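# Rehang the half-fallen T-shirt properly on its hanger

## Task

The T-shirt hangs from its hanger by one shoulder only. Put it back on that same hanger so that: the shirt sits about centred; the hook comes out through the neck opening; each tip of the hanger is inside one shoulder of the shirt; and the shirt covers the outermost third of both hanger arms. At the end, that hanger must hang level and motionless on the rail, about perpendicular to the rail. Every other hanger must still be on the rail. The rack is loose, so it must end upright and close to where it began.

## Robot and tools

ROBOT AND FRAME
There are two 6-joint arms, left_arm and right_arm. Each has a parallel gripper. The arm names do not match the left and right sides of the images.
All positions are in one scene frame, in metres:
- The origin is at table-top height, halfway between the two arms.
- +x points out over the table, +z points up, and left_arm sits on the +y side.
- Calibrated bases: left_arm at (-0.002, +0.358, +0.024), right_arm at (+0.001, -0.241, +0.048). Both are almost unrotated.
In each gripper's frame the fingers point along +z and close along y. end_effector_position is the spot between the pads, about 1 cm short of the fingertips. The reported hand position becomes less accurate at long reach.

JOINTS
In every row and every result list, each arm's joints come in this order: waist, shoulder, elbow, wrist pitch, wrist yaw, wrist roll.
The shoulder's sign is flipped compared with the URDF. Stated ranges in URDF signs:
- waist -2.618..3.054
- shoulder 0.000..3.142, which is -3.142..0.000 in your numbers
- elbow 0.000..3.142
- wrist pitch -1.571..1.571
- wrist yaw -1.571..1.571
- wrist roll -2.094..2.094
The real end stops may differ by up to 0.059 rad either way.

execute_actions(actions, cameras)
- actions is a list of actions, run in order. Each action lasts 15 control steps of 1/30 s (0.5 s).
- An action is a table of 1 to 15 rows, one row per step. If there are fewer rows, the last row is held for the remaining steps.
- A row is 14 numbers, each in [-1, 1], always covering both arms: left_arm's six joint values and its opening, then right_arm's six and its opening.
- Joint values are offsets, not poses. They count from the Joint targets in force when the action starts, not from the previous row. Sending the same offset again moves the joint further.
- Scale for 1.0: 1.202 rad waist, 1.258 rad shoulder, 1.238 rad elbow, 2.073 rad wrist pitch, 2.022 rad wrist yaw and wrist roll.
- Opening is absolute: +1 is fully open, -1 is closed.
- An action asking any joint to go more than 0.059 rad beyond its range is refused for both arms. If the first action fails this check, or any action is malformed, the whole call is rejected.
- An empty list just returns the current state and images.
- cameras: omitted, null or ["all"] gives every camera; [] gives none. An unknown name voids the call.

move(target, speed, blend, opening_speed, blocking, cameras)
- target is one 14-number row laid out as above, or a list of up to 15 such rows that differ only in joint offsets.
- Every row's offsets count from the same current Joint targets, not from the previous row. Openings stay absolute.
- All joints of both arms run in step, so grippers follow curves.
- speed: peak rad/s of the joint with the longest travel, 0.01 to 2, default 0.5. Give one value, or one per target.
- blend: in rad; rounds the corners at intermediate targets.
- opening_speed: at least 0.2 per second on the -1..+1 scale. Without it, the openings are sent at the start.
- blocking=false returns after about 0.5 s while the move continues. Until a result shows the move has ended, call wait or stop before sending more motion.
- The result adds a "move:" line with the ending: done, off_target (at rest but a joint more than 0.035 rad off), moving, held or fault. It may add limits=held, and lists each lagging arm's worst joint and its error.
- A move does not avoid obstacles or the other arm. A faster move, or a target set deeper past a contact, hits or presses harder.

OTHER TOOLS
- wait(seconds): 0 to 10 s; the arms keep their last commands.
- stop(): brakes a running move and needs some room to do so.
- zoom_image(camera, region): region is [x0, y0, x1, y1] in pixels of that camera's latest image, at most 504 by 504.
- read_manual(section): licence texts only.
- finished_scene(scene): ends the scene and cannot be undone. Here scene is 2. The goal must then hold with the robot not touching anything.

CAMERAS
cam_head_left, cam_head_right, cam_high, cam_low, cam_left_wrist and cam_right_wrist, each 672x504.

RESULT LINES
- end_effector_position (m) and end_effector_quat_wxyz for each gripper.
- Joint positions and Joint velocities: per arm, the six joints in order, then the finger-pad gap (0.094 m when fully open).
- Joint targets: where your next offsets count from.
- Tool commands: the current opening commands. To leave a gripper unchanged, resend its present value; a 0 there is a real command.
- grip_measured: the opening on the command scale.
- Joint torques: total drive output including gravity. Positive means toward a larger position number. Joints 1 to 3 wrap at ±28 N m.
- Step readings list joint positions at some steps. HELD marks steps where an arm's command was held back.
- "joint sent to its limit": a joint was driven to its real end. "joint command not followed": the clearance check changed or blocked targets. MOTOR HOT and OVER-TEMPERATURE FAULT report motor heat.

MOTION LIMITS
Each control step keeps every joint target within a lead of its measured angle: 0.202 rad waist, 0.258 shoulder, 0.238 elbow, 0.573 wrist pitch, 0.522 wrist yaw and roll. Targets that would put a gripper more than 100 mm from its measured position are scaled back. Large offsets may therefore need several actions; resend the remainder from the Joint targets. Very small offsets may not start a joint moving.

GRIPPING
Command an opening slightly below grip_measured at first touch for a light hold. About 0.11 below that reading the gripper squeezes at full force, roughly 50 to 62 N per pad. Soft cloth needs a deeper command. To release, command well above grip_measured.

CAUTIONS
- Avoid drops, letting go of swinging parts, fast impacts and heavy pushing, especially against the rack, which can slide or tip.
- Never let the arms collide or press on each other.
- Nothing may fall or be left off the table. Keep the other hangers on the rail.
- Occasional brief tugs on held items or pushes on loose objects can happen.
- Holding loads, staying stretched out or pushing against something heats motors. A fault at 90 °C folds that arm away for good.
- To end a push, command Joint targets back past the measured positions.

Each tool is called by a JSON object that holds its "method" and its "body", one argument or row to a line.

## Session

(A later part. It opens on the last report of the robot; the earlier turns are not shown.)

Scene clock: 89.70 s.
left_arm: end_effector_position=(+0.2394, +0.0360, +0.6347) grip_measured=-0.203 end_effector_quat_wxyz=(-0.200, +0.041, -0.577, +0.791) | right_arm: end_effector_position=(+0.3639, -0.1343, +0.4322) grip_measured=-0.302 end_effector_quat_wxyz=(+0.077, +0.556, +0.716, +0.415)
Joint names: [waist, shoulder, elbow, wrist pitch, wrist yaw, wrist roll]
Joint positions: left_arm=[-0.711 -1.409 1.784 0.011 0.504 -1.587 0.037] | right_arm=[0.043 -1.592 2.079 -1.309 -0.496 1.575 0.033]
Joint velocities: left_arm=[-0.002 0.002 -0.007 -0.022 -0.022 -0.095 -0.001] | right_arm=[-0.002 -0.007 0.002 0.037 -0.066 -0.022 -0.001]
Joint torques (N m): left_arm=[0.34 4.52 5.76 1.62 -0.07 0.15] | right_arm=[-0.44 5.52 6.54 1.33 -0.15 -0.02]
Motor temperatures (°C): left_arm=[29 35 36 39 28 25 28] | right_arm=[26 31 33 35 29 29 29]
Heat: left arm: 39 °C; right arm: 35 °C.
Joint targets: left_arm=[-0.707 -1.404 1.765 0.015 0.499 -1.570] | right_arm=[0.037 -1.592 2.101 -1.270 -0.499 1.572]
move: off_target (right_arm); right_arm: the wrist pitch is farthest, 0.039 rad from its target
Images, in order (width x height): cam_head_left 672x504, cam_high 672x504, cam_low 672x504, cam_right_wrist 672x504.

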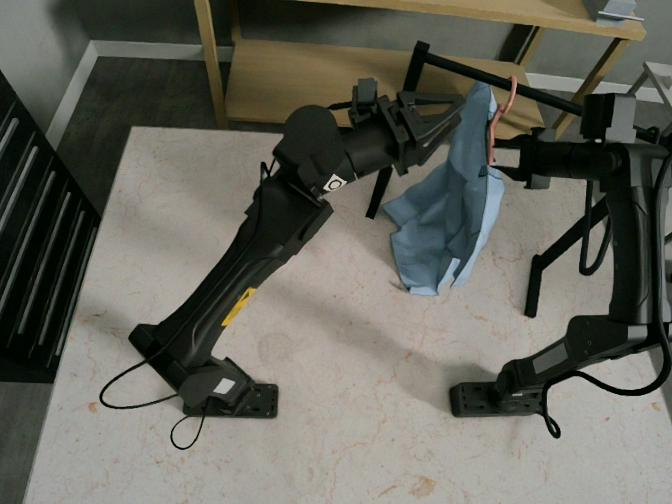

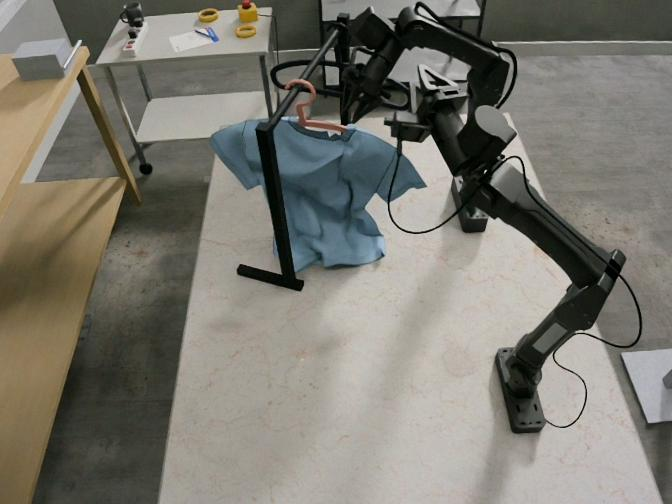

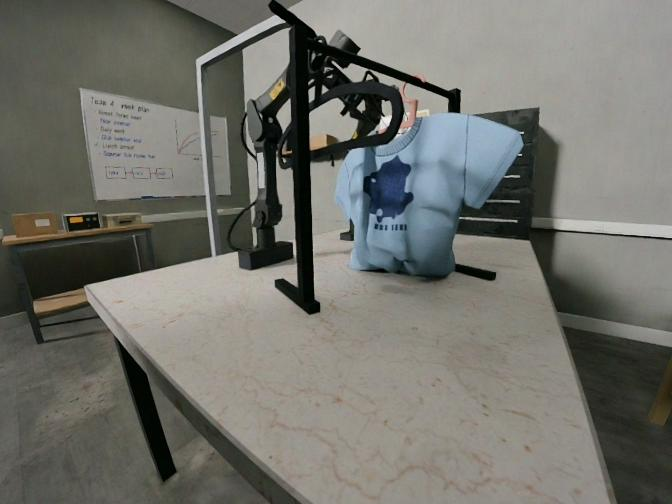

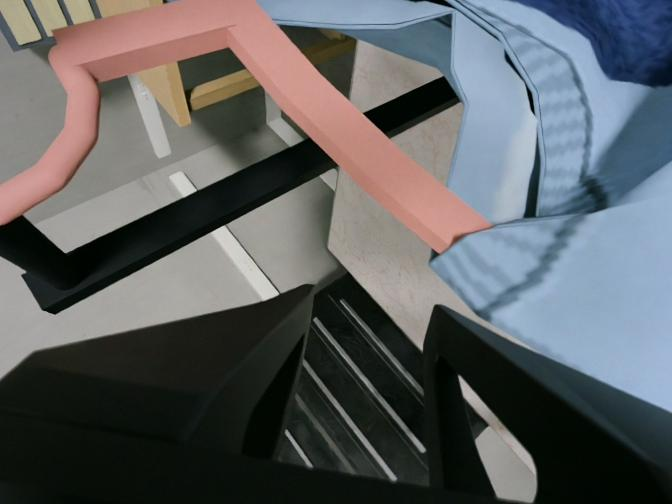

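{"method": "move", "body": {
  "target": [0,0,0,0,0,0,-0.2,-0.02,0.25,0,0,0,0,-0.3],
  "speed": 0.3,
  "cameras": []
}}

{"method": "wait", "body": {
  "seconds": 2,
  "cameras": ["cam_head_left","cam_low","cam_high","cam_right_wrist","cam_left_wrist","cam_head_right"]
}}

{"method": "zoom_image", "body": {
  "camera": "cam_high",
  "region": [200, 60, 420, 300]
}}

{"method": "zoom_image", "body": {
  "camera": "cam_low",
  "region": [310, 60, 530, 300]
}}

{"method": "zoom_image", "body": {
  "camera": "cam_head_left",
  "region": [400, 60, 560, 320]
}}

Scene clock: 91.60 s.
left_arm: end_effector_position=(+0.2394, +0.0360, +0.6347) grip_measured=-0.203 end_effector_quat_wxyz=(-0.200, +0.041, -0.577, +0.791) | right_arm: end_effector_position=(+0.2673, -0.1462, +0.5273) grip_measured=-0.302 end_effector_quat_wxyz=(+0.189, +0.493, +0.685, +0.501)
Joint names: [waist, shoulder, elbow, wrist pitch, wrist yaw, wrist roll]
Joint positions: left_arm=[-0.711 -1.409 1.784 0.011 0.504 -1.587 0.037] | right_arm=[0.019 -1.277 2.079 -1.308 -0.496 1.575 0.033]
Joint velocities: left_arm=[-0.022 0.002 -0.012 -0.022 0.007 -0.037 0] | right_arm=[-0.007 -0.022 0.002 -0.081 0.022 -0.022 0]
Joint torques (N m): left_arm=[0.47 4.67 5.87 1.62 -0.12 0.12] | right_arm=[-0.49 1.1 5.44 1.51 -0.1 -0.03]
Motor temperatures (°C): left_arm=[29 35 36 39 28 25 28] | right_arm=[26 31 33 36 29 29 29]
Heat: left arm: 39 °C; right arm: 36 °C.
Joint targets: left_arm=[-0.707 -1.404 1.765 0.015 0.499 -1.570] | right_arm=[0.013 -1.277 2.101 -1.270 -0.499 1.572]
move: off_target (right_arm); right_arm: the wrist pitch is farthest, 0.038 rad from its target
No camera images: "cameras" was empty.

Scene clock: 93.60 s.
left_arm: end_effector_position=(+0.2394, +0.0360, +0.6347) grip_measured=-0.203 end_effector_quat_wxyz=(-0.200, +0.041, -0.577, +0.791) | right_arm: end_effector_position=(+0.2673, -0.1462, +0.5273) grip_measured=-0.302 end_effector_quat_wxyz=(+0.189, +0.493, +0.685, +0.501)
Joint names: [waist, shoulder, elbow, wrist pitch, wrist yaw, wrist roll]
Joint positions: left_arm=[-0.711 -1.409 1.784 0.011 0.504 -1.587 0.037] | right_arm=[0.019 -1.277 2.079 -1.308 -0.496 1.575 0.033]
Joint velocities: left_arm=[-0.007 0.002 0.012 0.007 0.051 0.066 0] | right_arm=[0.012 -0.002 0.002 0.037 -0.007 -0.007 0]
Joint torques (N m): left_arm=[0.46 4.51 5.85 1.61 -0.14 0.16] | right_arm=[-0.46 1.14 5.49 1.51 -0.09 -0.03]
Motor temperatures (°C): left_arm=[29 35 35 39 28 25 28] | right_arm=[26 31 32 36 29 29 29]
Heat: left arm: 39 °C; right arm: 36 °C.
Joint targets: left_arm=[-0.707 -1.404 1.765 0.015 0.499 -1.570] | right_arm=[0.013 -1.277 2.101 -1.270 -0.499 1.572]
Tool commands: left_gripper/opening=-0.2 right_gripper/opening=-0.3
wait: 2.00 s; at rest by 0.17 s

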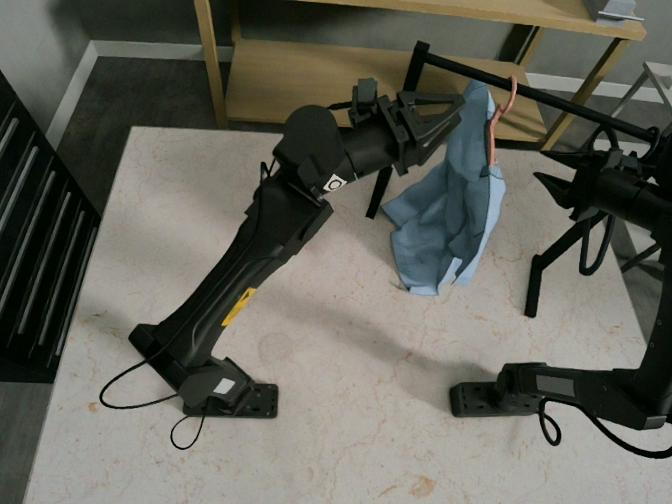

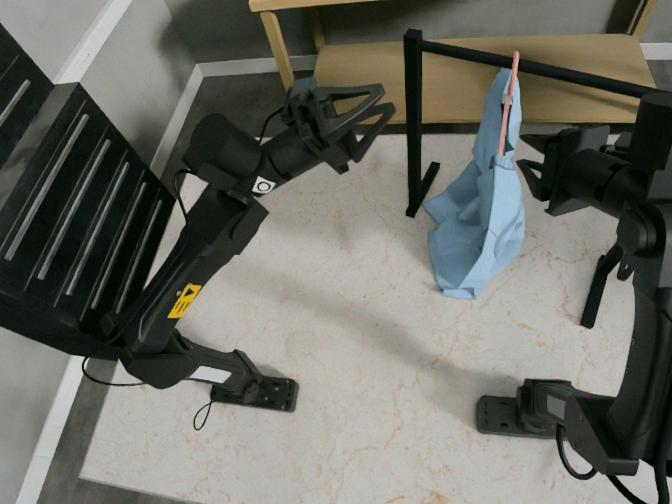

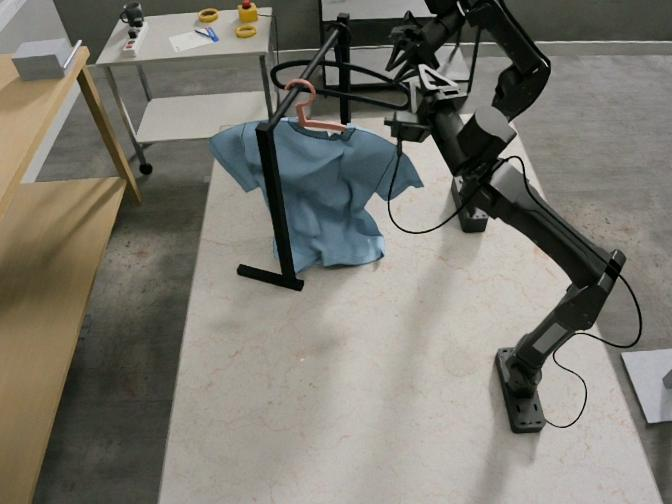

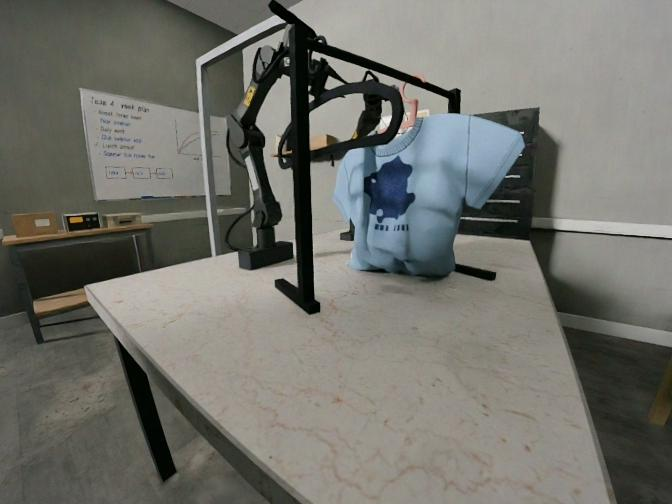

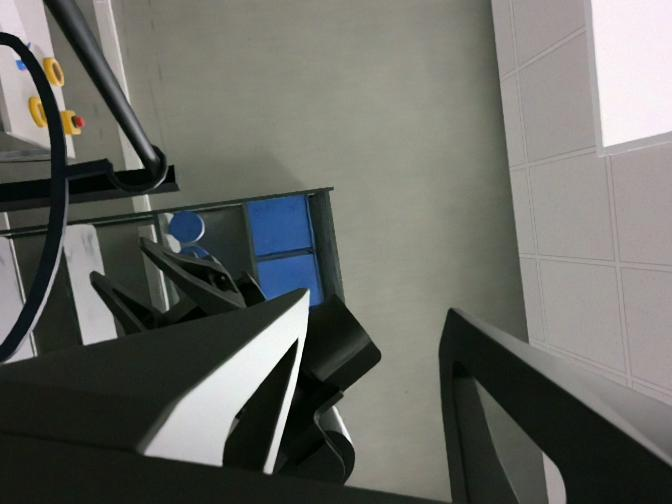

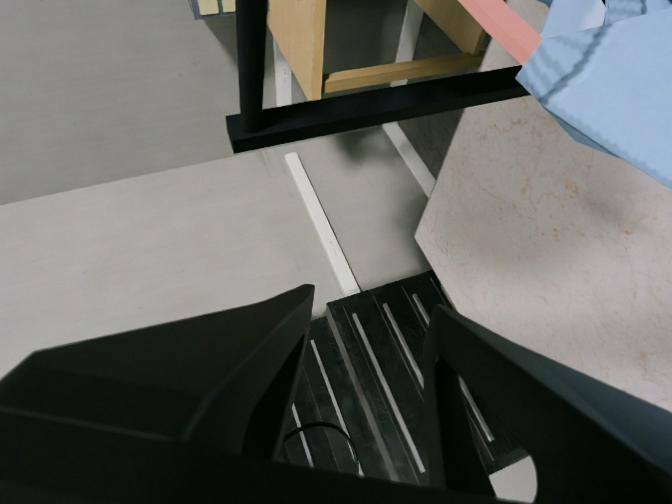

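Scaled by 2.100 from the camera's 672x504 image, which has a finer 960x720 frame.

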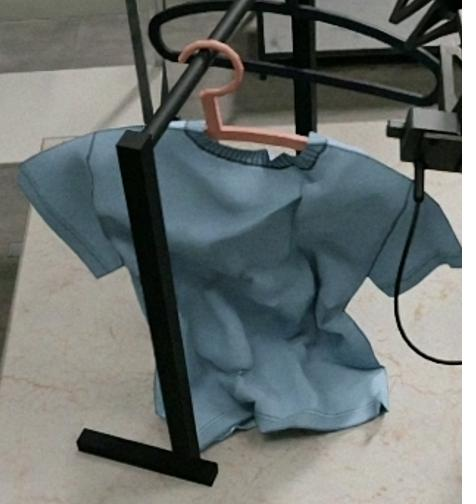

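Scaled by 2.100 from the camera's 672x504 image, which has a finer 960x720 frame.

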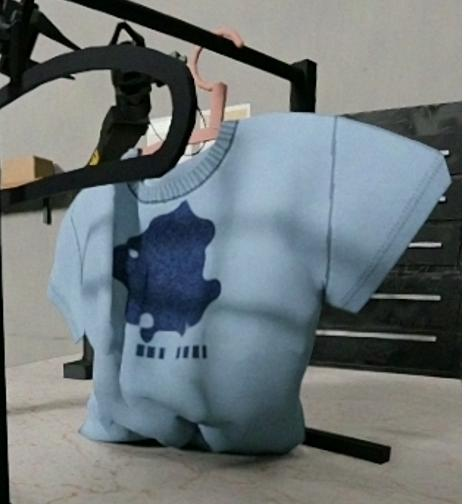

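Scaled by 1.938 from the camera's 672x504 image, which has a finer 960x720 frame.

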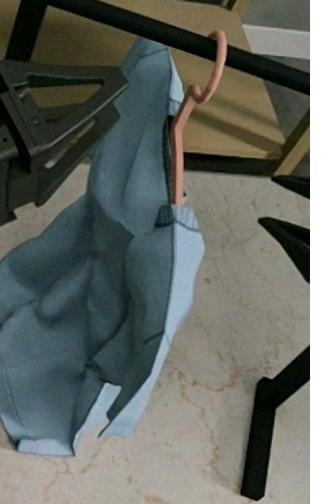

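{"method": "move", "body": {
  "target": [
    [0,0,0,0,0,0,-0.2,-0.42,0,0,0,0,0,-0.2],
    [0,0,0,0,0,0,-0.2,-0.42,-0.1065,-0.651,0.4755,-0.2972,0,-0.2]
  ],
  "speed": 0.7,
  "blend": 0.1,
  "cameras": ["cam_head_left","cam_low","cam_right_wrist"]
}}

Scene clock: 98.33 s.
left_arm: end_effector_position=(+0.2394, +0.0360, +0.6347) grip_measured=-0.203 end_effector_quat_wxyz=(-0.200, +0.041, -0.577, +0.791) | right_arm: end_effector_position=(+0.3992, -0.2681, +0.4217) grip_measured=-0.202 end_effector_quat_wxyz=(+0.218, +0.431, +0.624, +0.614)
Joint names: [waist, shoulder, elbow, wrist pitch, wrist yaw, wrist roll]
Joint positions: left_arm=[-0.711 -1.409 1.784 0.011 0.504 -1.587 0.037] | right_arm=[-0.489 -1.388 1.325 -0.262 -1.079 1.546 0.037]
Joint velocities: left_arm=[-0.012 -0.002 -0.012 -0.081 -0.066 -0.051 0.001] | right_arm=[-0.017 0.017 0.002 -0.037 -0.022 -0.066 0]
Joint torques (N m): left_arm=[0.25 4.52 5.75 1.65 -0.14 0.14] | right_arm=[-0.21 3.06 4.29 0.83 -0.29 0.2]
Motor temperatures (°C): left_arm=[29 35 35 39 28 25 28] | right_arm=[26 31 32 37 29 29 29]
Heat: left arm: 39 °C; right arm: 37 °C.
Joint targets: left_arm=[-0.707 -1.404 1.765 0.015 0.499 -1.570] | right_arm=[-0.492 -1.411 1.294 -0.285 -1.100 1.572]
move: done
Images, in order (width x height): cam_head_left 672x504, cam_low 672x504, cam_right_wrist 672x504.

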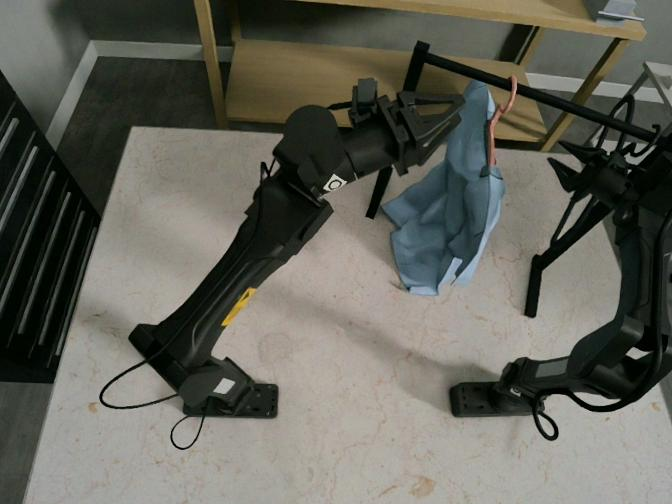

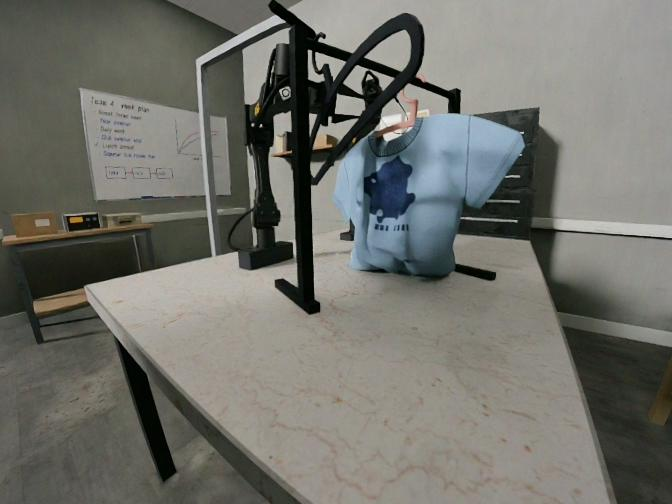

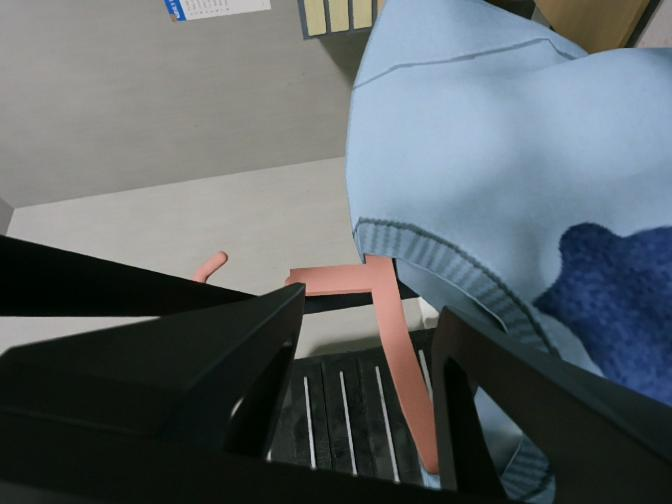

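{"method": "move", "body": {
  "target": [0,-0.3,0,0,0,0,-0.15,0,0,0,0,0,0,-0.2],
  "speed": 0.5,
  "cameras": ["cam_left_wrist","cam_head_left"]
}}

Scene clock: 100.63 s.
left_arm: end_effector_position=(+0.3534, -0.0626, +0.4685) grip_measured=-0.153 end_effector_quat_wxyz=(+0.123, -0.125, +0.689, -0.703) | right_arm: end_effector_position=(+0.3991, -0.2679, +0.4220) grip_measured=-0.202 end_effector_quat_wxyz=(+0.218, +0.430, +0.624, +0.615)
Joint names: [waist, shoulder, elbow, wrist pitch, wrist yaw, wrist roll]
Joint positions: left_arm=[-0.711 -1.772 1.78 0.013 0.503 -1.587 0.04] | right_arm=[-0.489 -1.388 1.325 -0.26 -1.081 1.546 0.037]
Joint velocities: left_arm=[-0.007 0.007 -0.012 0.007 -0.007 0.007 0] | right_arm=[-0.007 0.002 0.007 -0.037 0.022 -0.022 -0.001]
Joint torques (N m): left_arm=[0.35 7.97 7.66 1.84 -0.01 0.17] | right_arm=[-0.21 3.08 4.27 0.83 -0.28 0.19]
Motor temperatures (°C): left_arm=[29 35 35 39 28 25 28] | right_arm=[26 31 32 36 29 29 29]
Heat: left arm: 39 °C; right arm: 36 °C.
Joint targets: left_arm=[-0.707 -1.781 1.764 0.015 0.499 -1.570] | right_arm=[-0.492 -1.411 1.294 -0.285 -1.100 1.572]
move: done
Images, in order (width x height): cam_head_left 672x504, cam_left_wrist 672x504.

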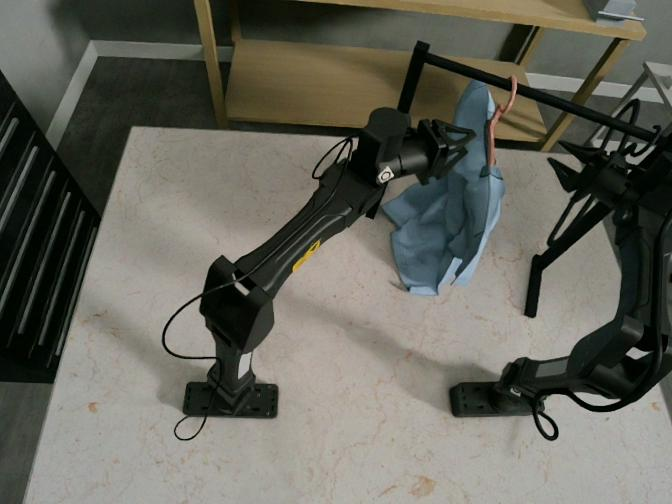

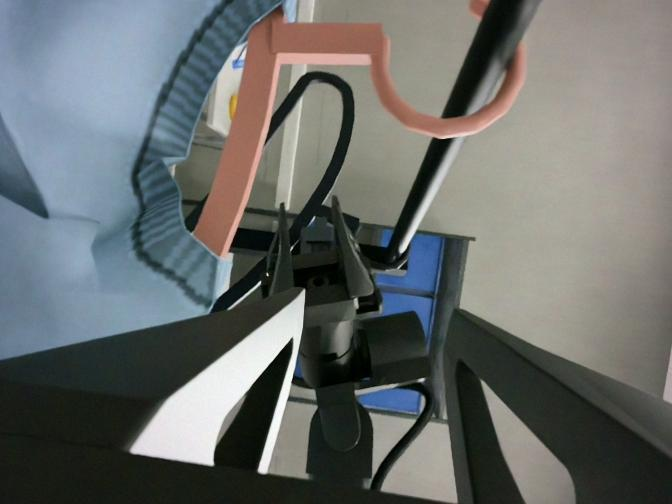

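{"method": "move", "body": {
  "target": [0.0174,-0.1342,0.0264,0.0666,0,0,-0.25,0,0,0,0,0,0,-0.2],
  "speed": 0.3,
  "cameras": ["cam_left_wrist"]
}}

Scene clock: 102.70 s.
left_arm: end_effector_position=(+0.3992, -0.0840, +0.4061) grip_measured=-0.247 end_effector_quat_wxyz=(+0.122, -0.148, +0.702, -0.686) | right_arm: end_effector_position=(+0.3991, -0.2679, +0.4220) grip_measured=-0.202 end_effector_quat_wxyz=(+0.218, +0.430, +0.624, +0.615)
Joint names: [waist, shoulder, elbow, wrist pitch, wrist yaw, wrist roll]
Joint positions: left_arm=[-0.69 -1.928 1.78 0.116 0.494 -1.587 0.035] | right_arm=[-0.489 -1.388 1.325 -0.26 -1.081 1.546 0.037]
Joint velocities: left_arm=[-0.007 -0.007 0.012 -0.11 0.007 -0.037 -0.001] | right_arm=[0.007 0.017 0.002 0.11 -0.037 -0.066 0]
Joint torques (N m): left_arm=[0.34 8.55 10.73 2.23 0.05 0.14] | right_arm=[-0.23 3.07 4.29 0.83 -0.28 0.2]
Motor temperatures (°C): left_arm=[29 35 35 40 28 25 28] | right_arm=[26 31 32 36 29 29 29]
Heat: left arm: 40 °C; right arm: 36 °C.
Joint targets: left_arm=[-0.686 -1.950 1.797 0.154 0.499 -1.570] | right_arm=[-0.492 -1.411 1.294 -0.285 -1.100 1.572]
move: off_target (left_arm); left_arm: the wrist pitch is farthest, 0.038 rad from its target
Images, in order (width x height): cam_left_wrist 672x504.

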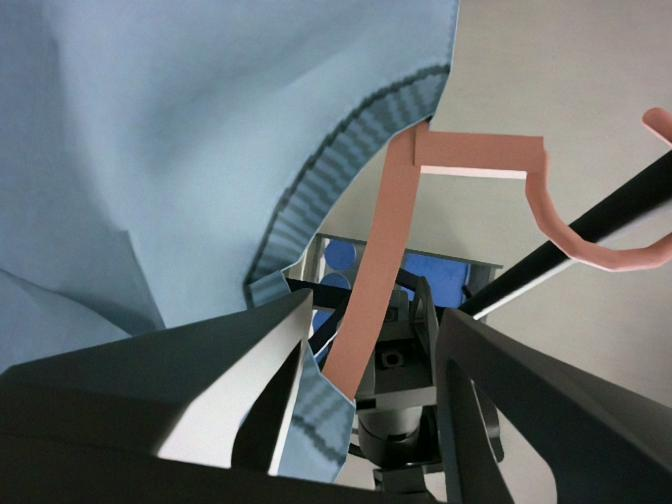

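{"method": "move", "body": {
  "target": [-0.038,-0.2,0.3,-0.055,0,0,-0.25,0,0,0,0,0,0,-0.2],
  "speed": 0.25,
  "cameras": ["cam_left_wrist","cam_head_left"]
}}

Scene clock: 104.83 s.
left_arm: end_effector_position=(+0.4189, -0.1331, +0.4259) grip_measured=-0.247 end_effector_quat_wxyz=(+0.124, -0.113, +0.681, -0.712) | right_arm: end_effector_position=(+0.3991, -0.2679, +0.4220) grip_measured=-0.202 end_effector_quat_wxyz=(+0.218, +0.430, +0.624, +0.615)
Joint names: [waist, shoulder, elbow, wrist pitch, wrist yaw, wrist roll]
Joint positions: left_arm=[-0.727 -2.166 2.135 0.083 0.503 -1.587 0.035] | right_arm=[-0.489 -1.388 1.325 -0.26 -1.081 1.546 0.037]
Joint velocities: left_arm=[-0.007 0.002 0.002 -0.007 0.007 -0.007 -0.001] | right_arm=[-0.012 -0.012 0.002 0.007 -0.022 -0.066 0]
Joint torques (N m): left_arm=[-0.58 9.33 12.18 1.38 -0.04 0.15] | right_arm=[-0.21 3.1 4.27 0.82 -0.28 0.2]
Motor temperatures (°C): left_arm=[29 35 35 40 28 25 28] | right_arm=[26 31 32 36 29 29 29]
Heat: left arm: 40 °C; right arm: 36 °C.
Joint targets: left_arm=[-0.731 -2.201 2.168 0.040 0.499 -1.570] | right_arm=[-0.492 -1.411 1.294 -0.285 -1.100 1.572]
move: off_target (left_arm); left_arm: the wrist pitch is farthest, 0.043 rad from its target
Images, in order (width x height): cam_head_left 672x504, cam_left_wrist 672x504.

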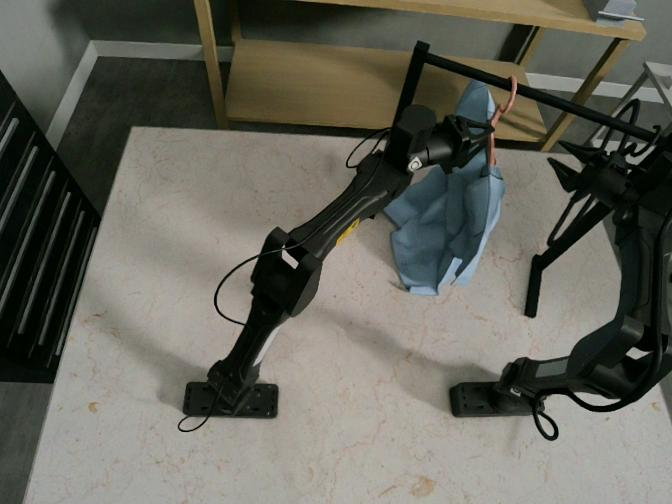

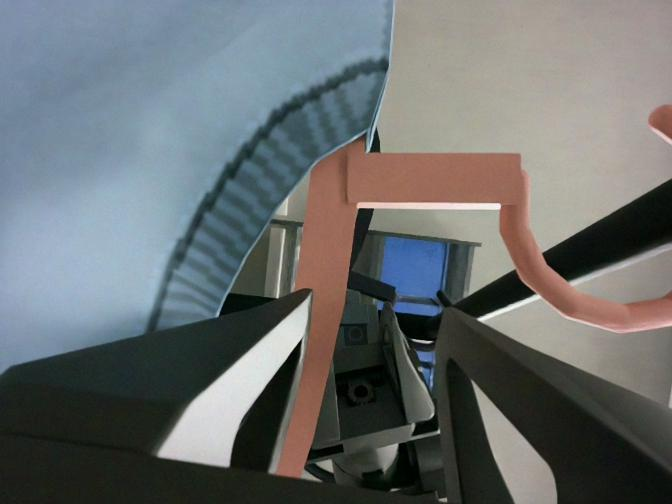

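{"method": "move", "body": {
  "target": [-0.014,-0.085,0.115,-0.02,0,0,-0.25,0,0,0,0,0,0,-0.2],
  "speed": 0.15,
  "cameras": ["cam_left_wrist"]
}}

Scene clock: 106.33 s.
left_arm: end_effector_position=(+0.4254, -0.1535, +0.4175) grip_measured=-0.247 end_effector_quat_wxyz=(+0.117, -0.108, +0.684, -0.712) | right_arm: end_effector_position=(+0.3991, -0.2679, +0.4220) grip_measured=-0.202 end_effector_quat_wxyz=(+0.218, +0.430, +0.624, +0.615)
Joint names: [waist, shoulder, elbow, wrist pitch, wrist yaw, wrist roll]
Joint positions: left_arm=[-0.743 -2.27 2.276 0.042 0.503 -1.587 0.035] | right_arm=[-0.489 -1.388 1.325 -0.26 -1.081 1.546 0.037]
Joint velocities: left_arm=[0.002 0.007 -0.007 -0.051 0.066 -0.066 0] | right_arm=[0.007 -0.012 0.007 -0.037 -0.007 -0.051 0]
Joint torques (N m): left_arm=[-0.44 9.89 12.42 1.38 -0.05 0.17] | right_arm=[-0.18 3.08 4.29 0.83 -0.29 0.2]
Motor temperatures (°C): left_arm=[29 35 36 40 28 25 28] | right_arm=[26 31 32 36 29 29 29]
Heat: left arm: 40 °C; right arm: 36 °C.
Joint targets: left_arm=[-0.748 -2.308 2.311 -0.002 0.499 -1.570] | right_arm=[-0.492 -1.411 1.294 -0.285 -1.100 1.572]
move: off_target (left_arm); left_arm: the wrist pitch is farthest, 0.043 rad from its target
Images, in order (width x height): cam_left_wrist 672x504.

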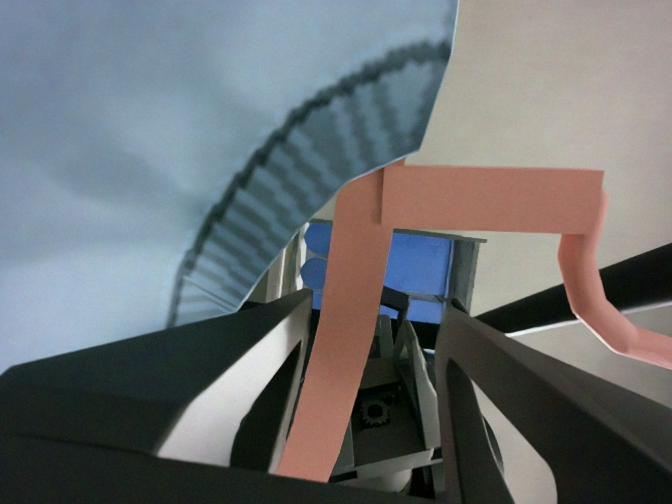

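{"method": "move", "body": {
  "target": [-0.003,-0.016,0.007,0.006,0,0.09,-0.25,0,0,0,0,0,0,-0.2],
  "speed": 0.2,
  "cameras": ["cam_left_wrist"]
}}

Scene clock: 108.07 s.
left_arm: end_effector_position=(+0.4272, -0.1579, +0.4096) grip_measured=-0.247 end_effector_quat_wxyz=(+0.177, -0.047, +0.694, -0.697) | right_arm: end_effector_position=(+0.3991, -0.2679, +0.4220) grip_measured=-0.202 end_effector_quat_wxyz=(+0.218, +0.430, +0.624, +0.615)
Joint names: [waist, shoulder, elbow, wrist pitch, wrist yaw, wrist roll]
Joint positions: left_arm=[-0.746 -2.289 2.286 0.042 0.503 -1.408 0.035] | right_arm=[-0.489 -1.388 1.325 -0.26 -1.081 1.546 0.037]
Joint velocities: left_arm=[0.012 -0.007 -0.002 -0.051 -0.022 -0.037 0] | right_arm=[0.002 -0.027 -0.002 0.051 -0.066 0.066 -0.001]
Joint torques (N m): left_arm=[-0.59 9.94 12.15 1.53 0.02 0.15] | right_arm=[-0.21 3.11 4.27 0.83 -0.28 0.2]
Motor temperatures (°C): left_arm=[29 35 36 40 28 25 28] | right_arm=[26 31 32 36 29 29 29]
Heat: left arm: 40 °C; right arm: 36 °C.
Joint targets: left_arm=[-0.752 -2.329 2.320 0.011 0.499 -1.388] | right_arm=[-0.492 -1.411 1.294 -0.285 -1.100 1.572]
move: off_target (left_arm); left_arm: the shoulder is farthest, 0.039 rad from its target
Images, in order (width x height): cam_left_wrist 672x504.

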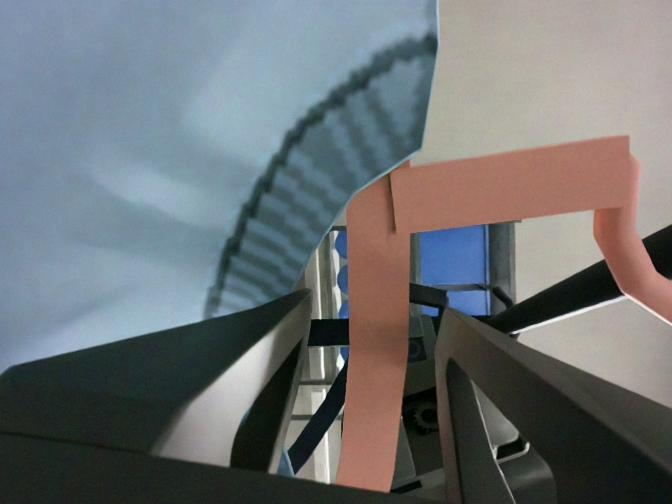

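{"method": "move", "body": {
  "target": [0,0,0,0,0,0,-0.95,0,0,0,0,0,0,-0.3],
  "opening_speed": 0.4,
  "cameras": []
}}

{"method": "move", "body": {
  "target": [0,0,0,0,0,0,-0.95,0.0557,-0.0965,0.0396,0.0359,-0.0495,-0.43,-0.3],
  "speed": 0.4,
  "cameras": ["cam_left_wrist","cam_right_wrist","cam_head_left"]
}}

Scene clock: 110.83 s.
left_arm: end_effector_position=(+0.4291, -0.1573, +0.4094) grip_measured=-0.721 end_effector_quat_wxyz=(+0.181, -0.051, +0.693, -0.696) | right_arm: end_effector_position=(+0.3991, -0.2679, +0.4220) grip_measured=-0.298 end_effector_quat_wxyz=(+0.218, +0.430, +0.624, +0.615)
Joint names: [waist, shoulder, elbow, wrist pitch, wrist yaw, wrist roll]
Joint positions: left_arm=[-0.746 -2.29 2.286 0.042 0.492 -1.406 0.013] | right_arm=[-0.489 -1.388 1.325 -0.26 -1.081 1.546 0.033]
Joint velocities: left_arm=[-0.017 -0.007 0.017 0.051 -0.051 -0.022 0] | right_arm=[0.012 -0.002 -0.017 0.066 0.037 0.022 0.001]
Joint torques (N m): left_arm=[-0.51 9.94 12.16 1.54 -0.02 0.15] | right_arm=[-0.21 3.1 4.27 0.83 -0.28 0.2]
Motor temperatures (°C): left_arm=[29 35 36 40 28 25 28] | right_arm=[26 31 32 35 29 29 28]
Heat: left arm: 40 °C; right arm: 35 °C.
Joint targets: left_arm=[-0.752 -2.329 2.320 0.011 0.499 -1.388] | right_arm=[-0.492 -1.411 1.294 -0.285 -1.100 1.572]
move: off_target (left_arm); left_arm: the shoulder is farthest, 0.039 rad from its target
No camera images: "cameras" was empty.

Scene clock: 113.73 s.
left_arm: end_effector_position=(+0.4291, -0.1573, +0.4094) grip_measured=-0.721 end_effector_quat_wxyz=(+0.181, -0.051, +0.693, -0.696) | right_arm: end_effector_position=(+0.4183, -0.2440, +0.3817) grip_measured=-0.298 end_effector_quat_wxyz=(+0.365, +0.129, +0.752, +0.534)
Joint names: [waist, shoulder, elbow, wrist pitch, wrist yaw, wrist roll]
Joint positions: left_arm=[-0.746 -2.29 2.286 0.042 0.492 -1.406 0.013] | right_arm=[-0.43 -1.521 1.325 -0.252 -1.184 0.721 0.033]
Joint velocities: left_arm=[-0.002 0.012 -0.002 -0.051 -0.022 0.007 0] | right_arm=[-0.002 -0.007 -0.007 -0.066 -0.037 0.037 0]
Joint torques (N m): left_arm=[-0.32 9.95 12.21 1.52 0.03 0.16] | right_arm=[0.39 5.52 7.71 1.35 -0.32 -0.18]
Motor temperatures (°C): left_arm=[29 36 36 40 28 25 28] | right_arm=[26 31 32 35 29 29 28]
Heat: left arm: 40 °C; right arm: 35 °C.
Joint targets: left_arm=[-0.752 -2.329 2.320 0.011 0.499 -1.388] | right_arm=[-0.425 -1.533 1.343 -0.210 -1.200 0.702]
move: off_target (left_arm, right_arm); left_arm: the shoulder is farthest, 0.039 rad from its target; right_arm: the wrist pitch is farthest, 0.042 rad from its target
Images, in order (width x height): cam_head_left 672x504, cam_left_wrist 672x504, cam_right_wrist 672x504.

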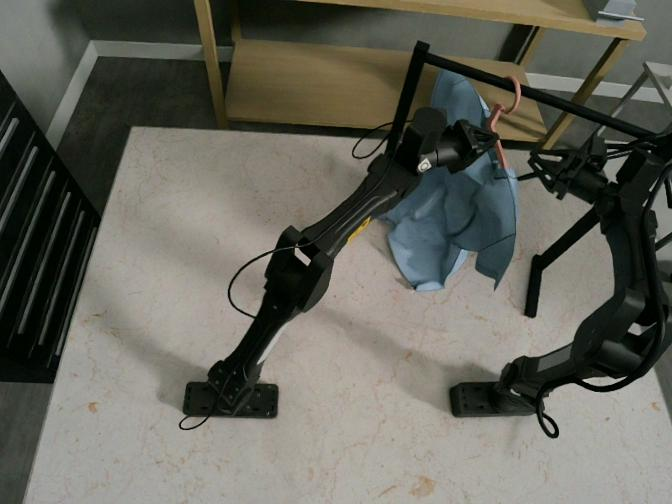

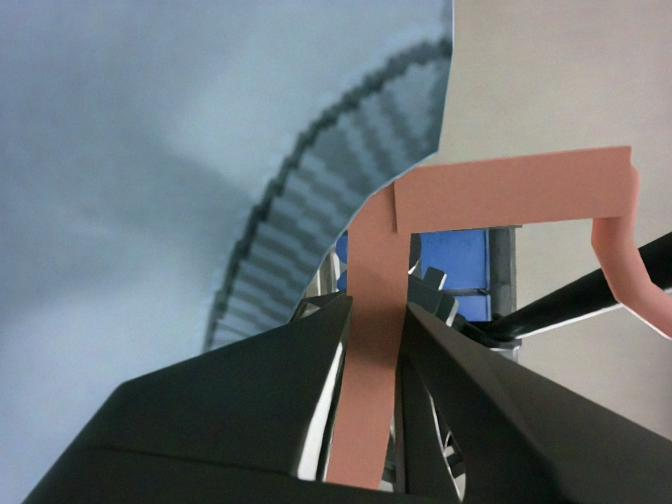

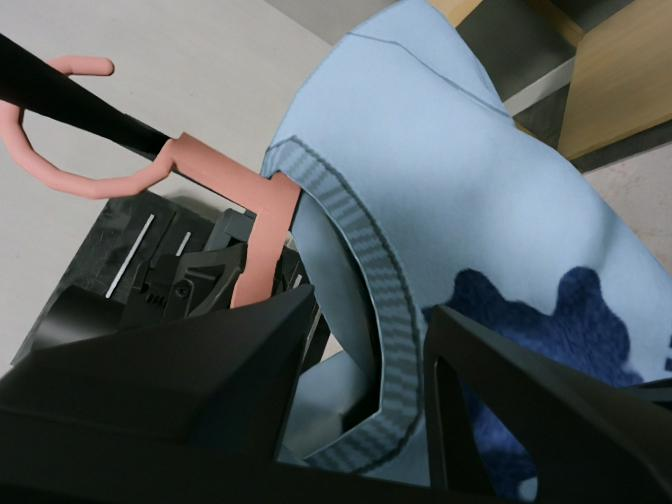

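{"method": "execute_actions", "body": {
  "actions": []
}}

Scene clock: 114.67 s.
left_arm: end_effector_position=(+0.4291, -0.1573, +0.4094) grip_measured=-0.721 end_effector_quat_wxyz=(+0.181, -0.051, +0.693, -0.696) | right_arm: end_effector_position=(+0.4183, -0.2440, +0.3817) grip_measured=-0.298 end_effector_quat_wxyz=(+0.365, +0.129, +0.752, +0.534)
Joint names: [waist, shoulder, elbow, wrist pitch, wrist yaw, wrist roll]
Joint positions: left_arm=[-0.746 -2.29 2.286 0.042 0.492 -1.406 0.013] | right_arm=[-0.43 -1.521 1.325 -0.252 -1.184 0.721 0.033]
Joint velocities: left_arm=[0.012 0.012 -0.002 0.022 -0.007 -0.037 -0.001] | right_arm=[0.007 -0.022 -0.012 -0.022 -0.022 0.007 -0.001]
Joint torques (N m): left_arm=[-0.51 9.88 12.31 1.52 0.04 0.19] | right_arm=[0.38 5.55 7.71 1.35 -0.31 -0.19]
Motor temperatures (°C): left_arm=[29 36 36 40 28 25 28] | right_arm=[26 31 32 36 29 29 28]
Heat: left arm: 40 °C; right arm: 36 °C.
Joint targets: left_arm=[-0.752 -2.329 2.320 0.011 0.499 -1.388] | right_arm=[-0.425 -1.533 1.343 -0.210 -1.200 0.702]
Tool commands: left_gripper/opening=-0.95 right_gripper/opening=-0.3

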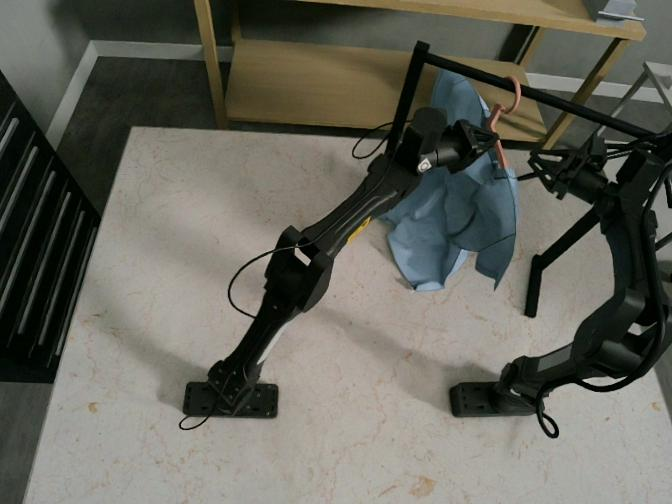

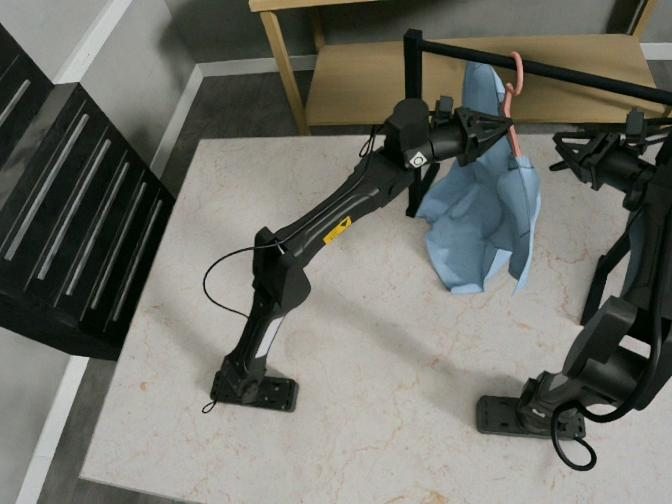

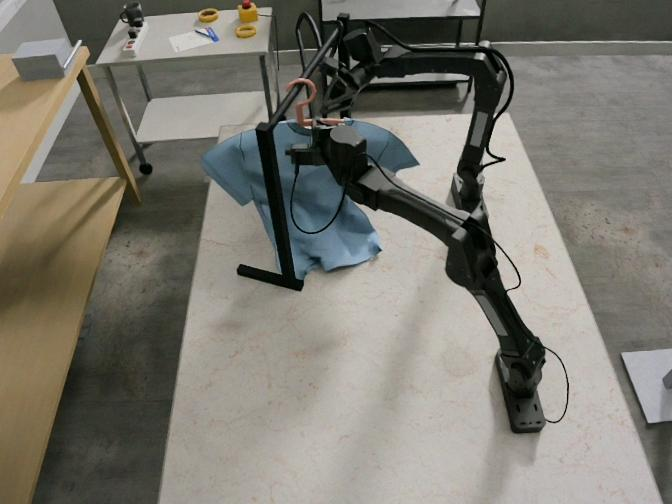

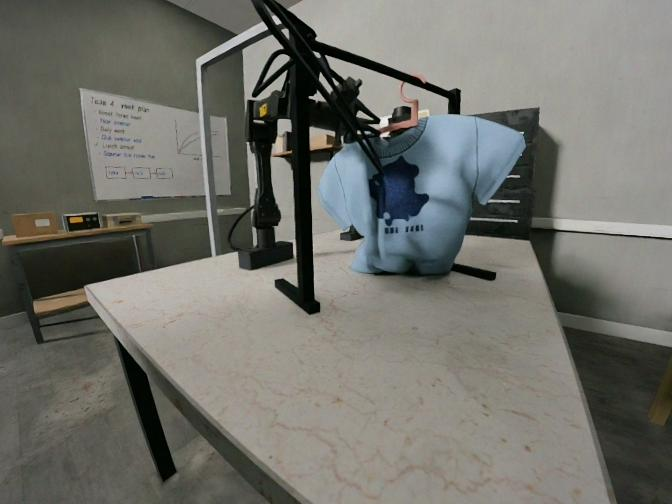

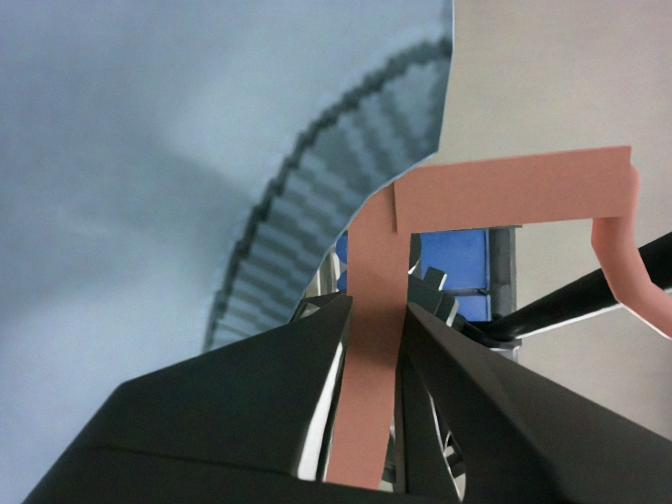

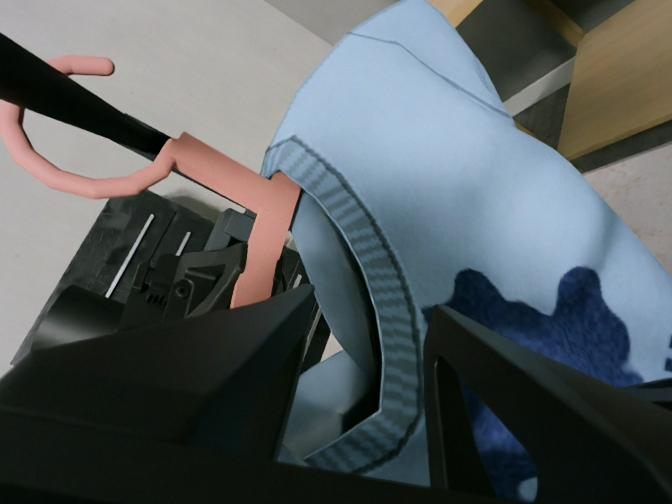

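{"method": "move", "body": {
  "target": [0,0,0,0,0,0,-0.95,0.1173,-0.0829,0.0831,0.001,0.0544,0,-0.3],
  "speed": 0.15,
  "cameras": ["cam_right_wrist","cam_left_wrist","cam_high"]
}}

Scene clock: 116.70 s.
left_arm: end_effector_position=(+0.4291, -0.1573, +0.4094) grip_measured=-0.721 end_effector_quat_wxyz=(+0.181, -0.051, +0.693, -0.696) | right_arm: end_effector_position=(+0.4498, -0.2031, +0.3615) grip_measured=-0.298 end_effector_quat_wxyz=(+0.338, +0.107, +0.771, +0.529)
Joint names: [waist, shoulder, elbow, wrist pitch, wrist yaw, wrist roll]
Joint positions: left_arm=[-0.746 -2.29 2.286 0.042 0.492 -1.406 0.013] | right_arm=[-0.291 -1.625 1.392 -0.248 -1.095 0.706 0.033]
Joint velocities: left_arm=[0.007 -0.007 -0.002 -0.022 0.022 0.022 0] | right_arm=[-0.002 -0.017 0.022 -0.081 0.007 -0.037 -0.001]
Joint torques (N m): left_arm=[-0.53 9.91 12.31 1.56 0 0.16] | right_arm=[0.54 6.58 10.5 1.35 -0.12 -0.1]
Motor temperatures (°C): left_arm=[29 36 36 40 28 25 28] | right_arm=[26 31 32 36 29 29 28]
Heat: left arm: 40 °C; right arm: 36 °C.
Joint targets: left_arm=[-0.752 -2.329 2.320 0.011 0.499 -1.388] | right_arm=[-0.284 -1.637 1.446 -0.208 -1.090 0.702]
move: off_target (left_arm, right_arm); left_arm: the shoulder is farthest, 0.039 rad from its target; right_arm: the elbow is farthest, 0.054 rad from its target
Images, in order (width x height): cam_high 672x504, cam_left_wrist 672x504, cam_right_wrist 672x504.

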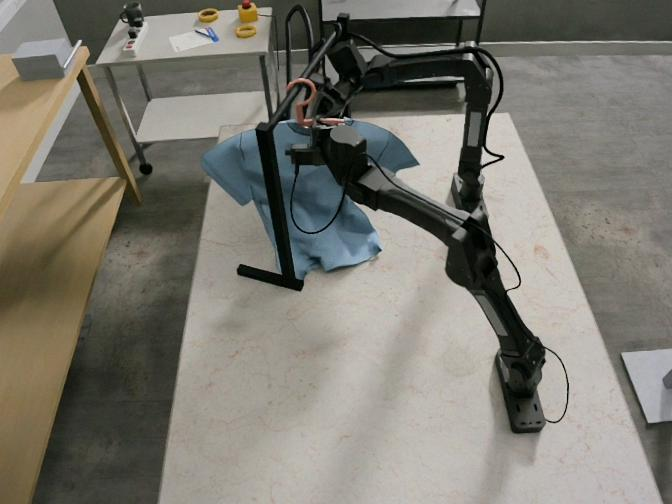

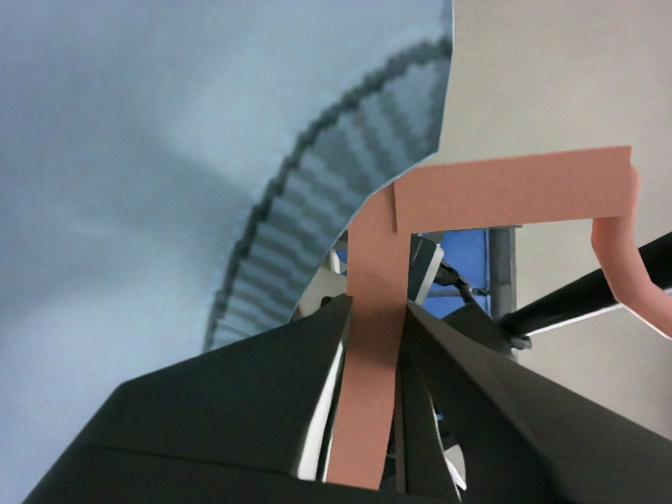

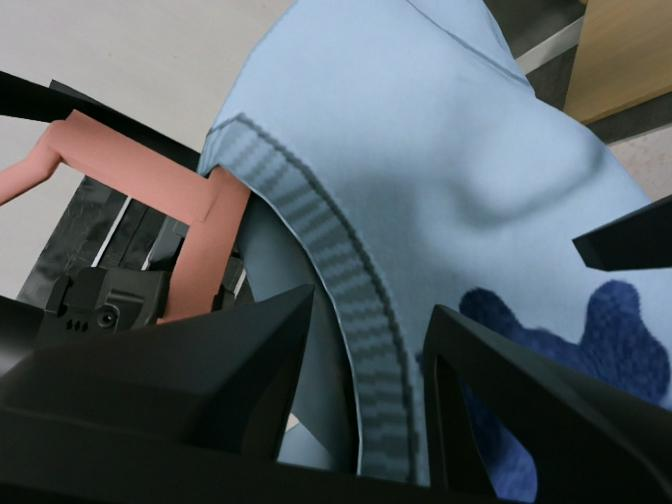

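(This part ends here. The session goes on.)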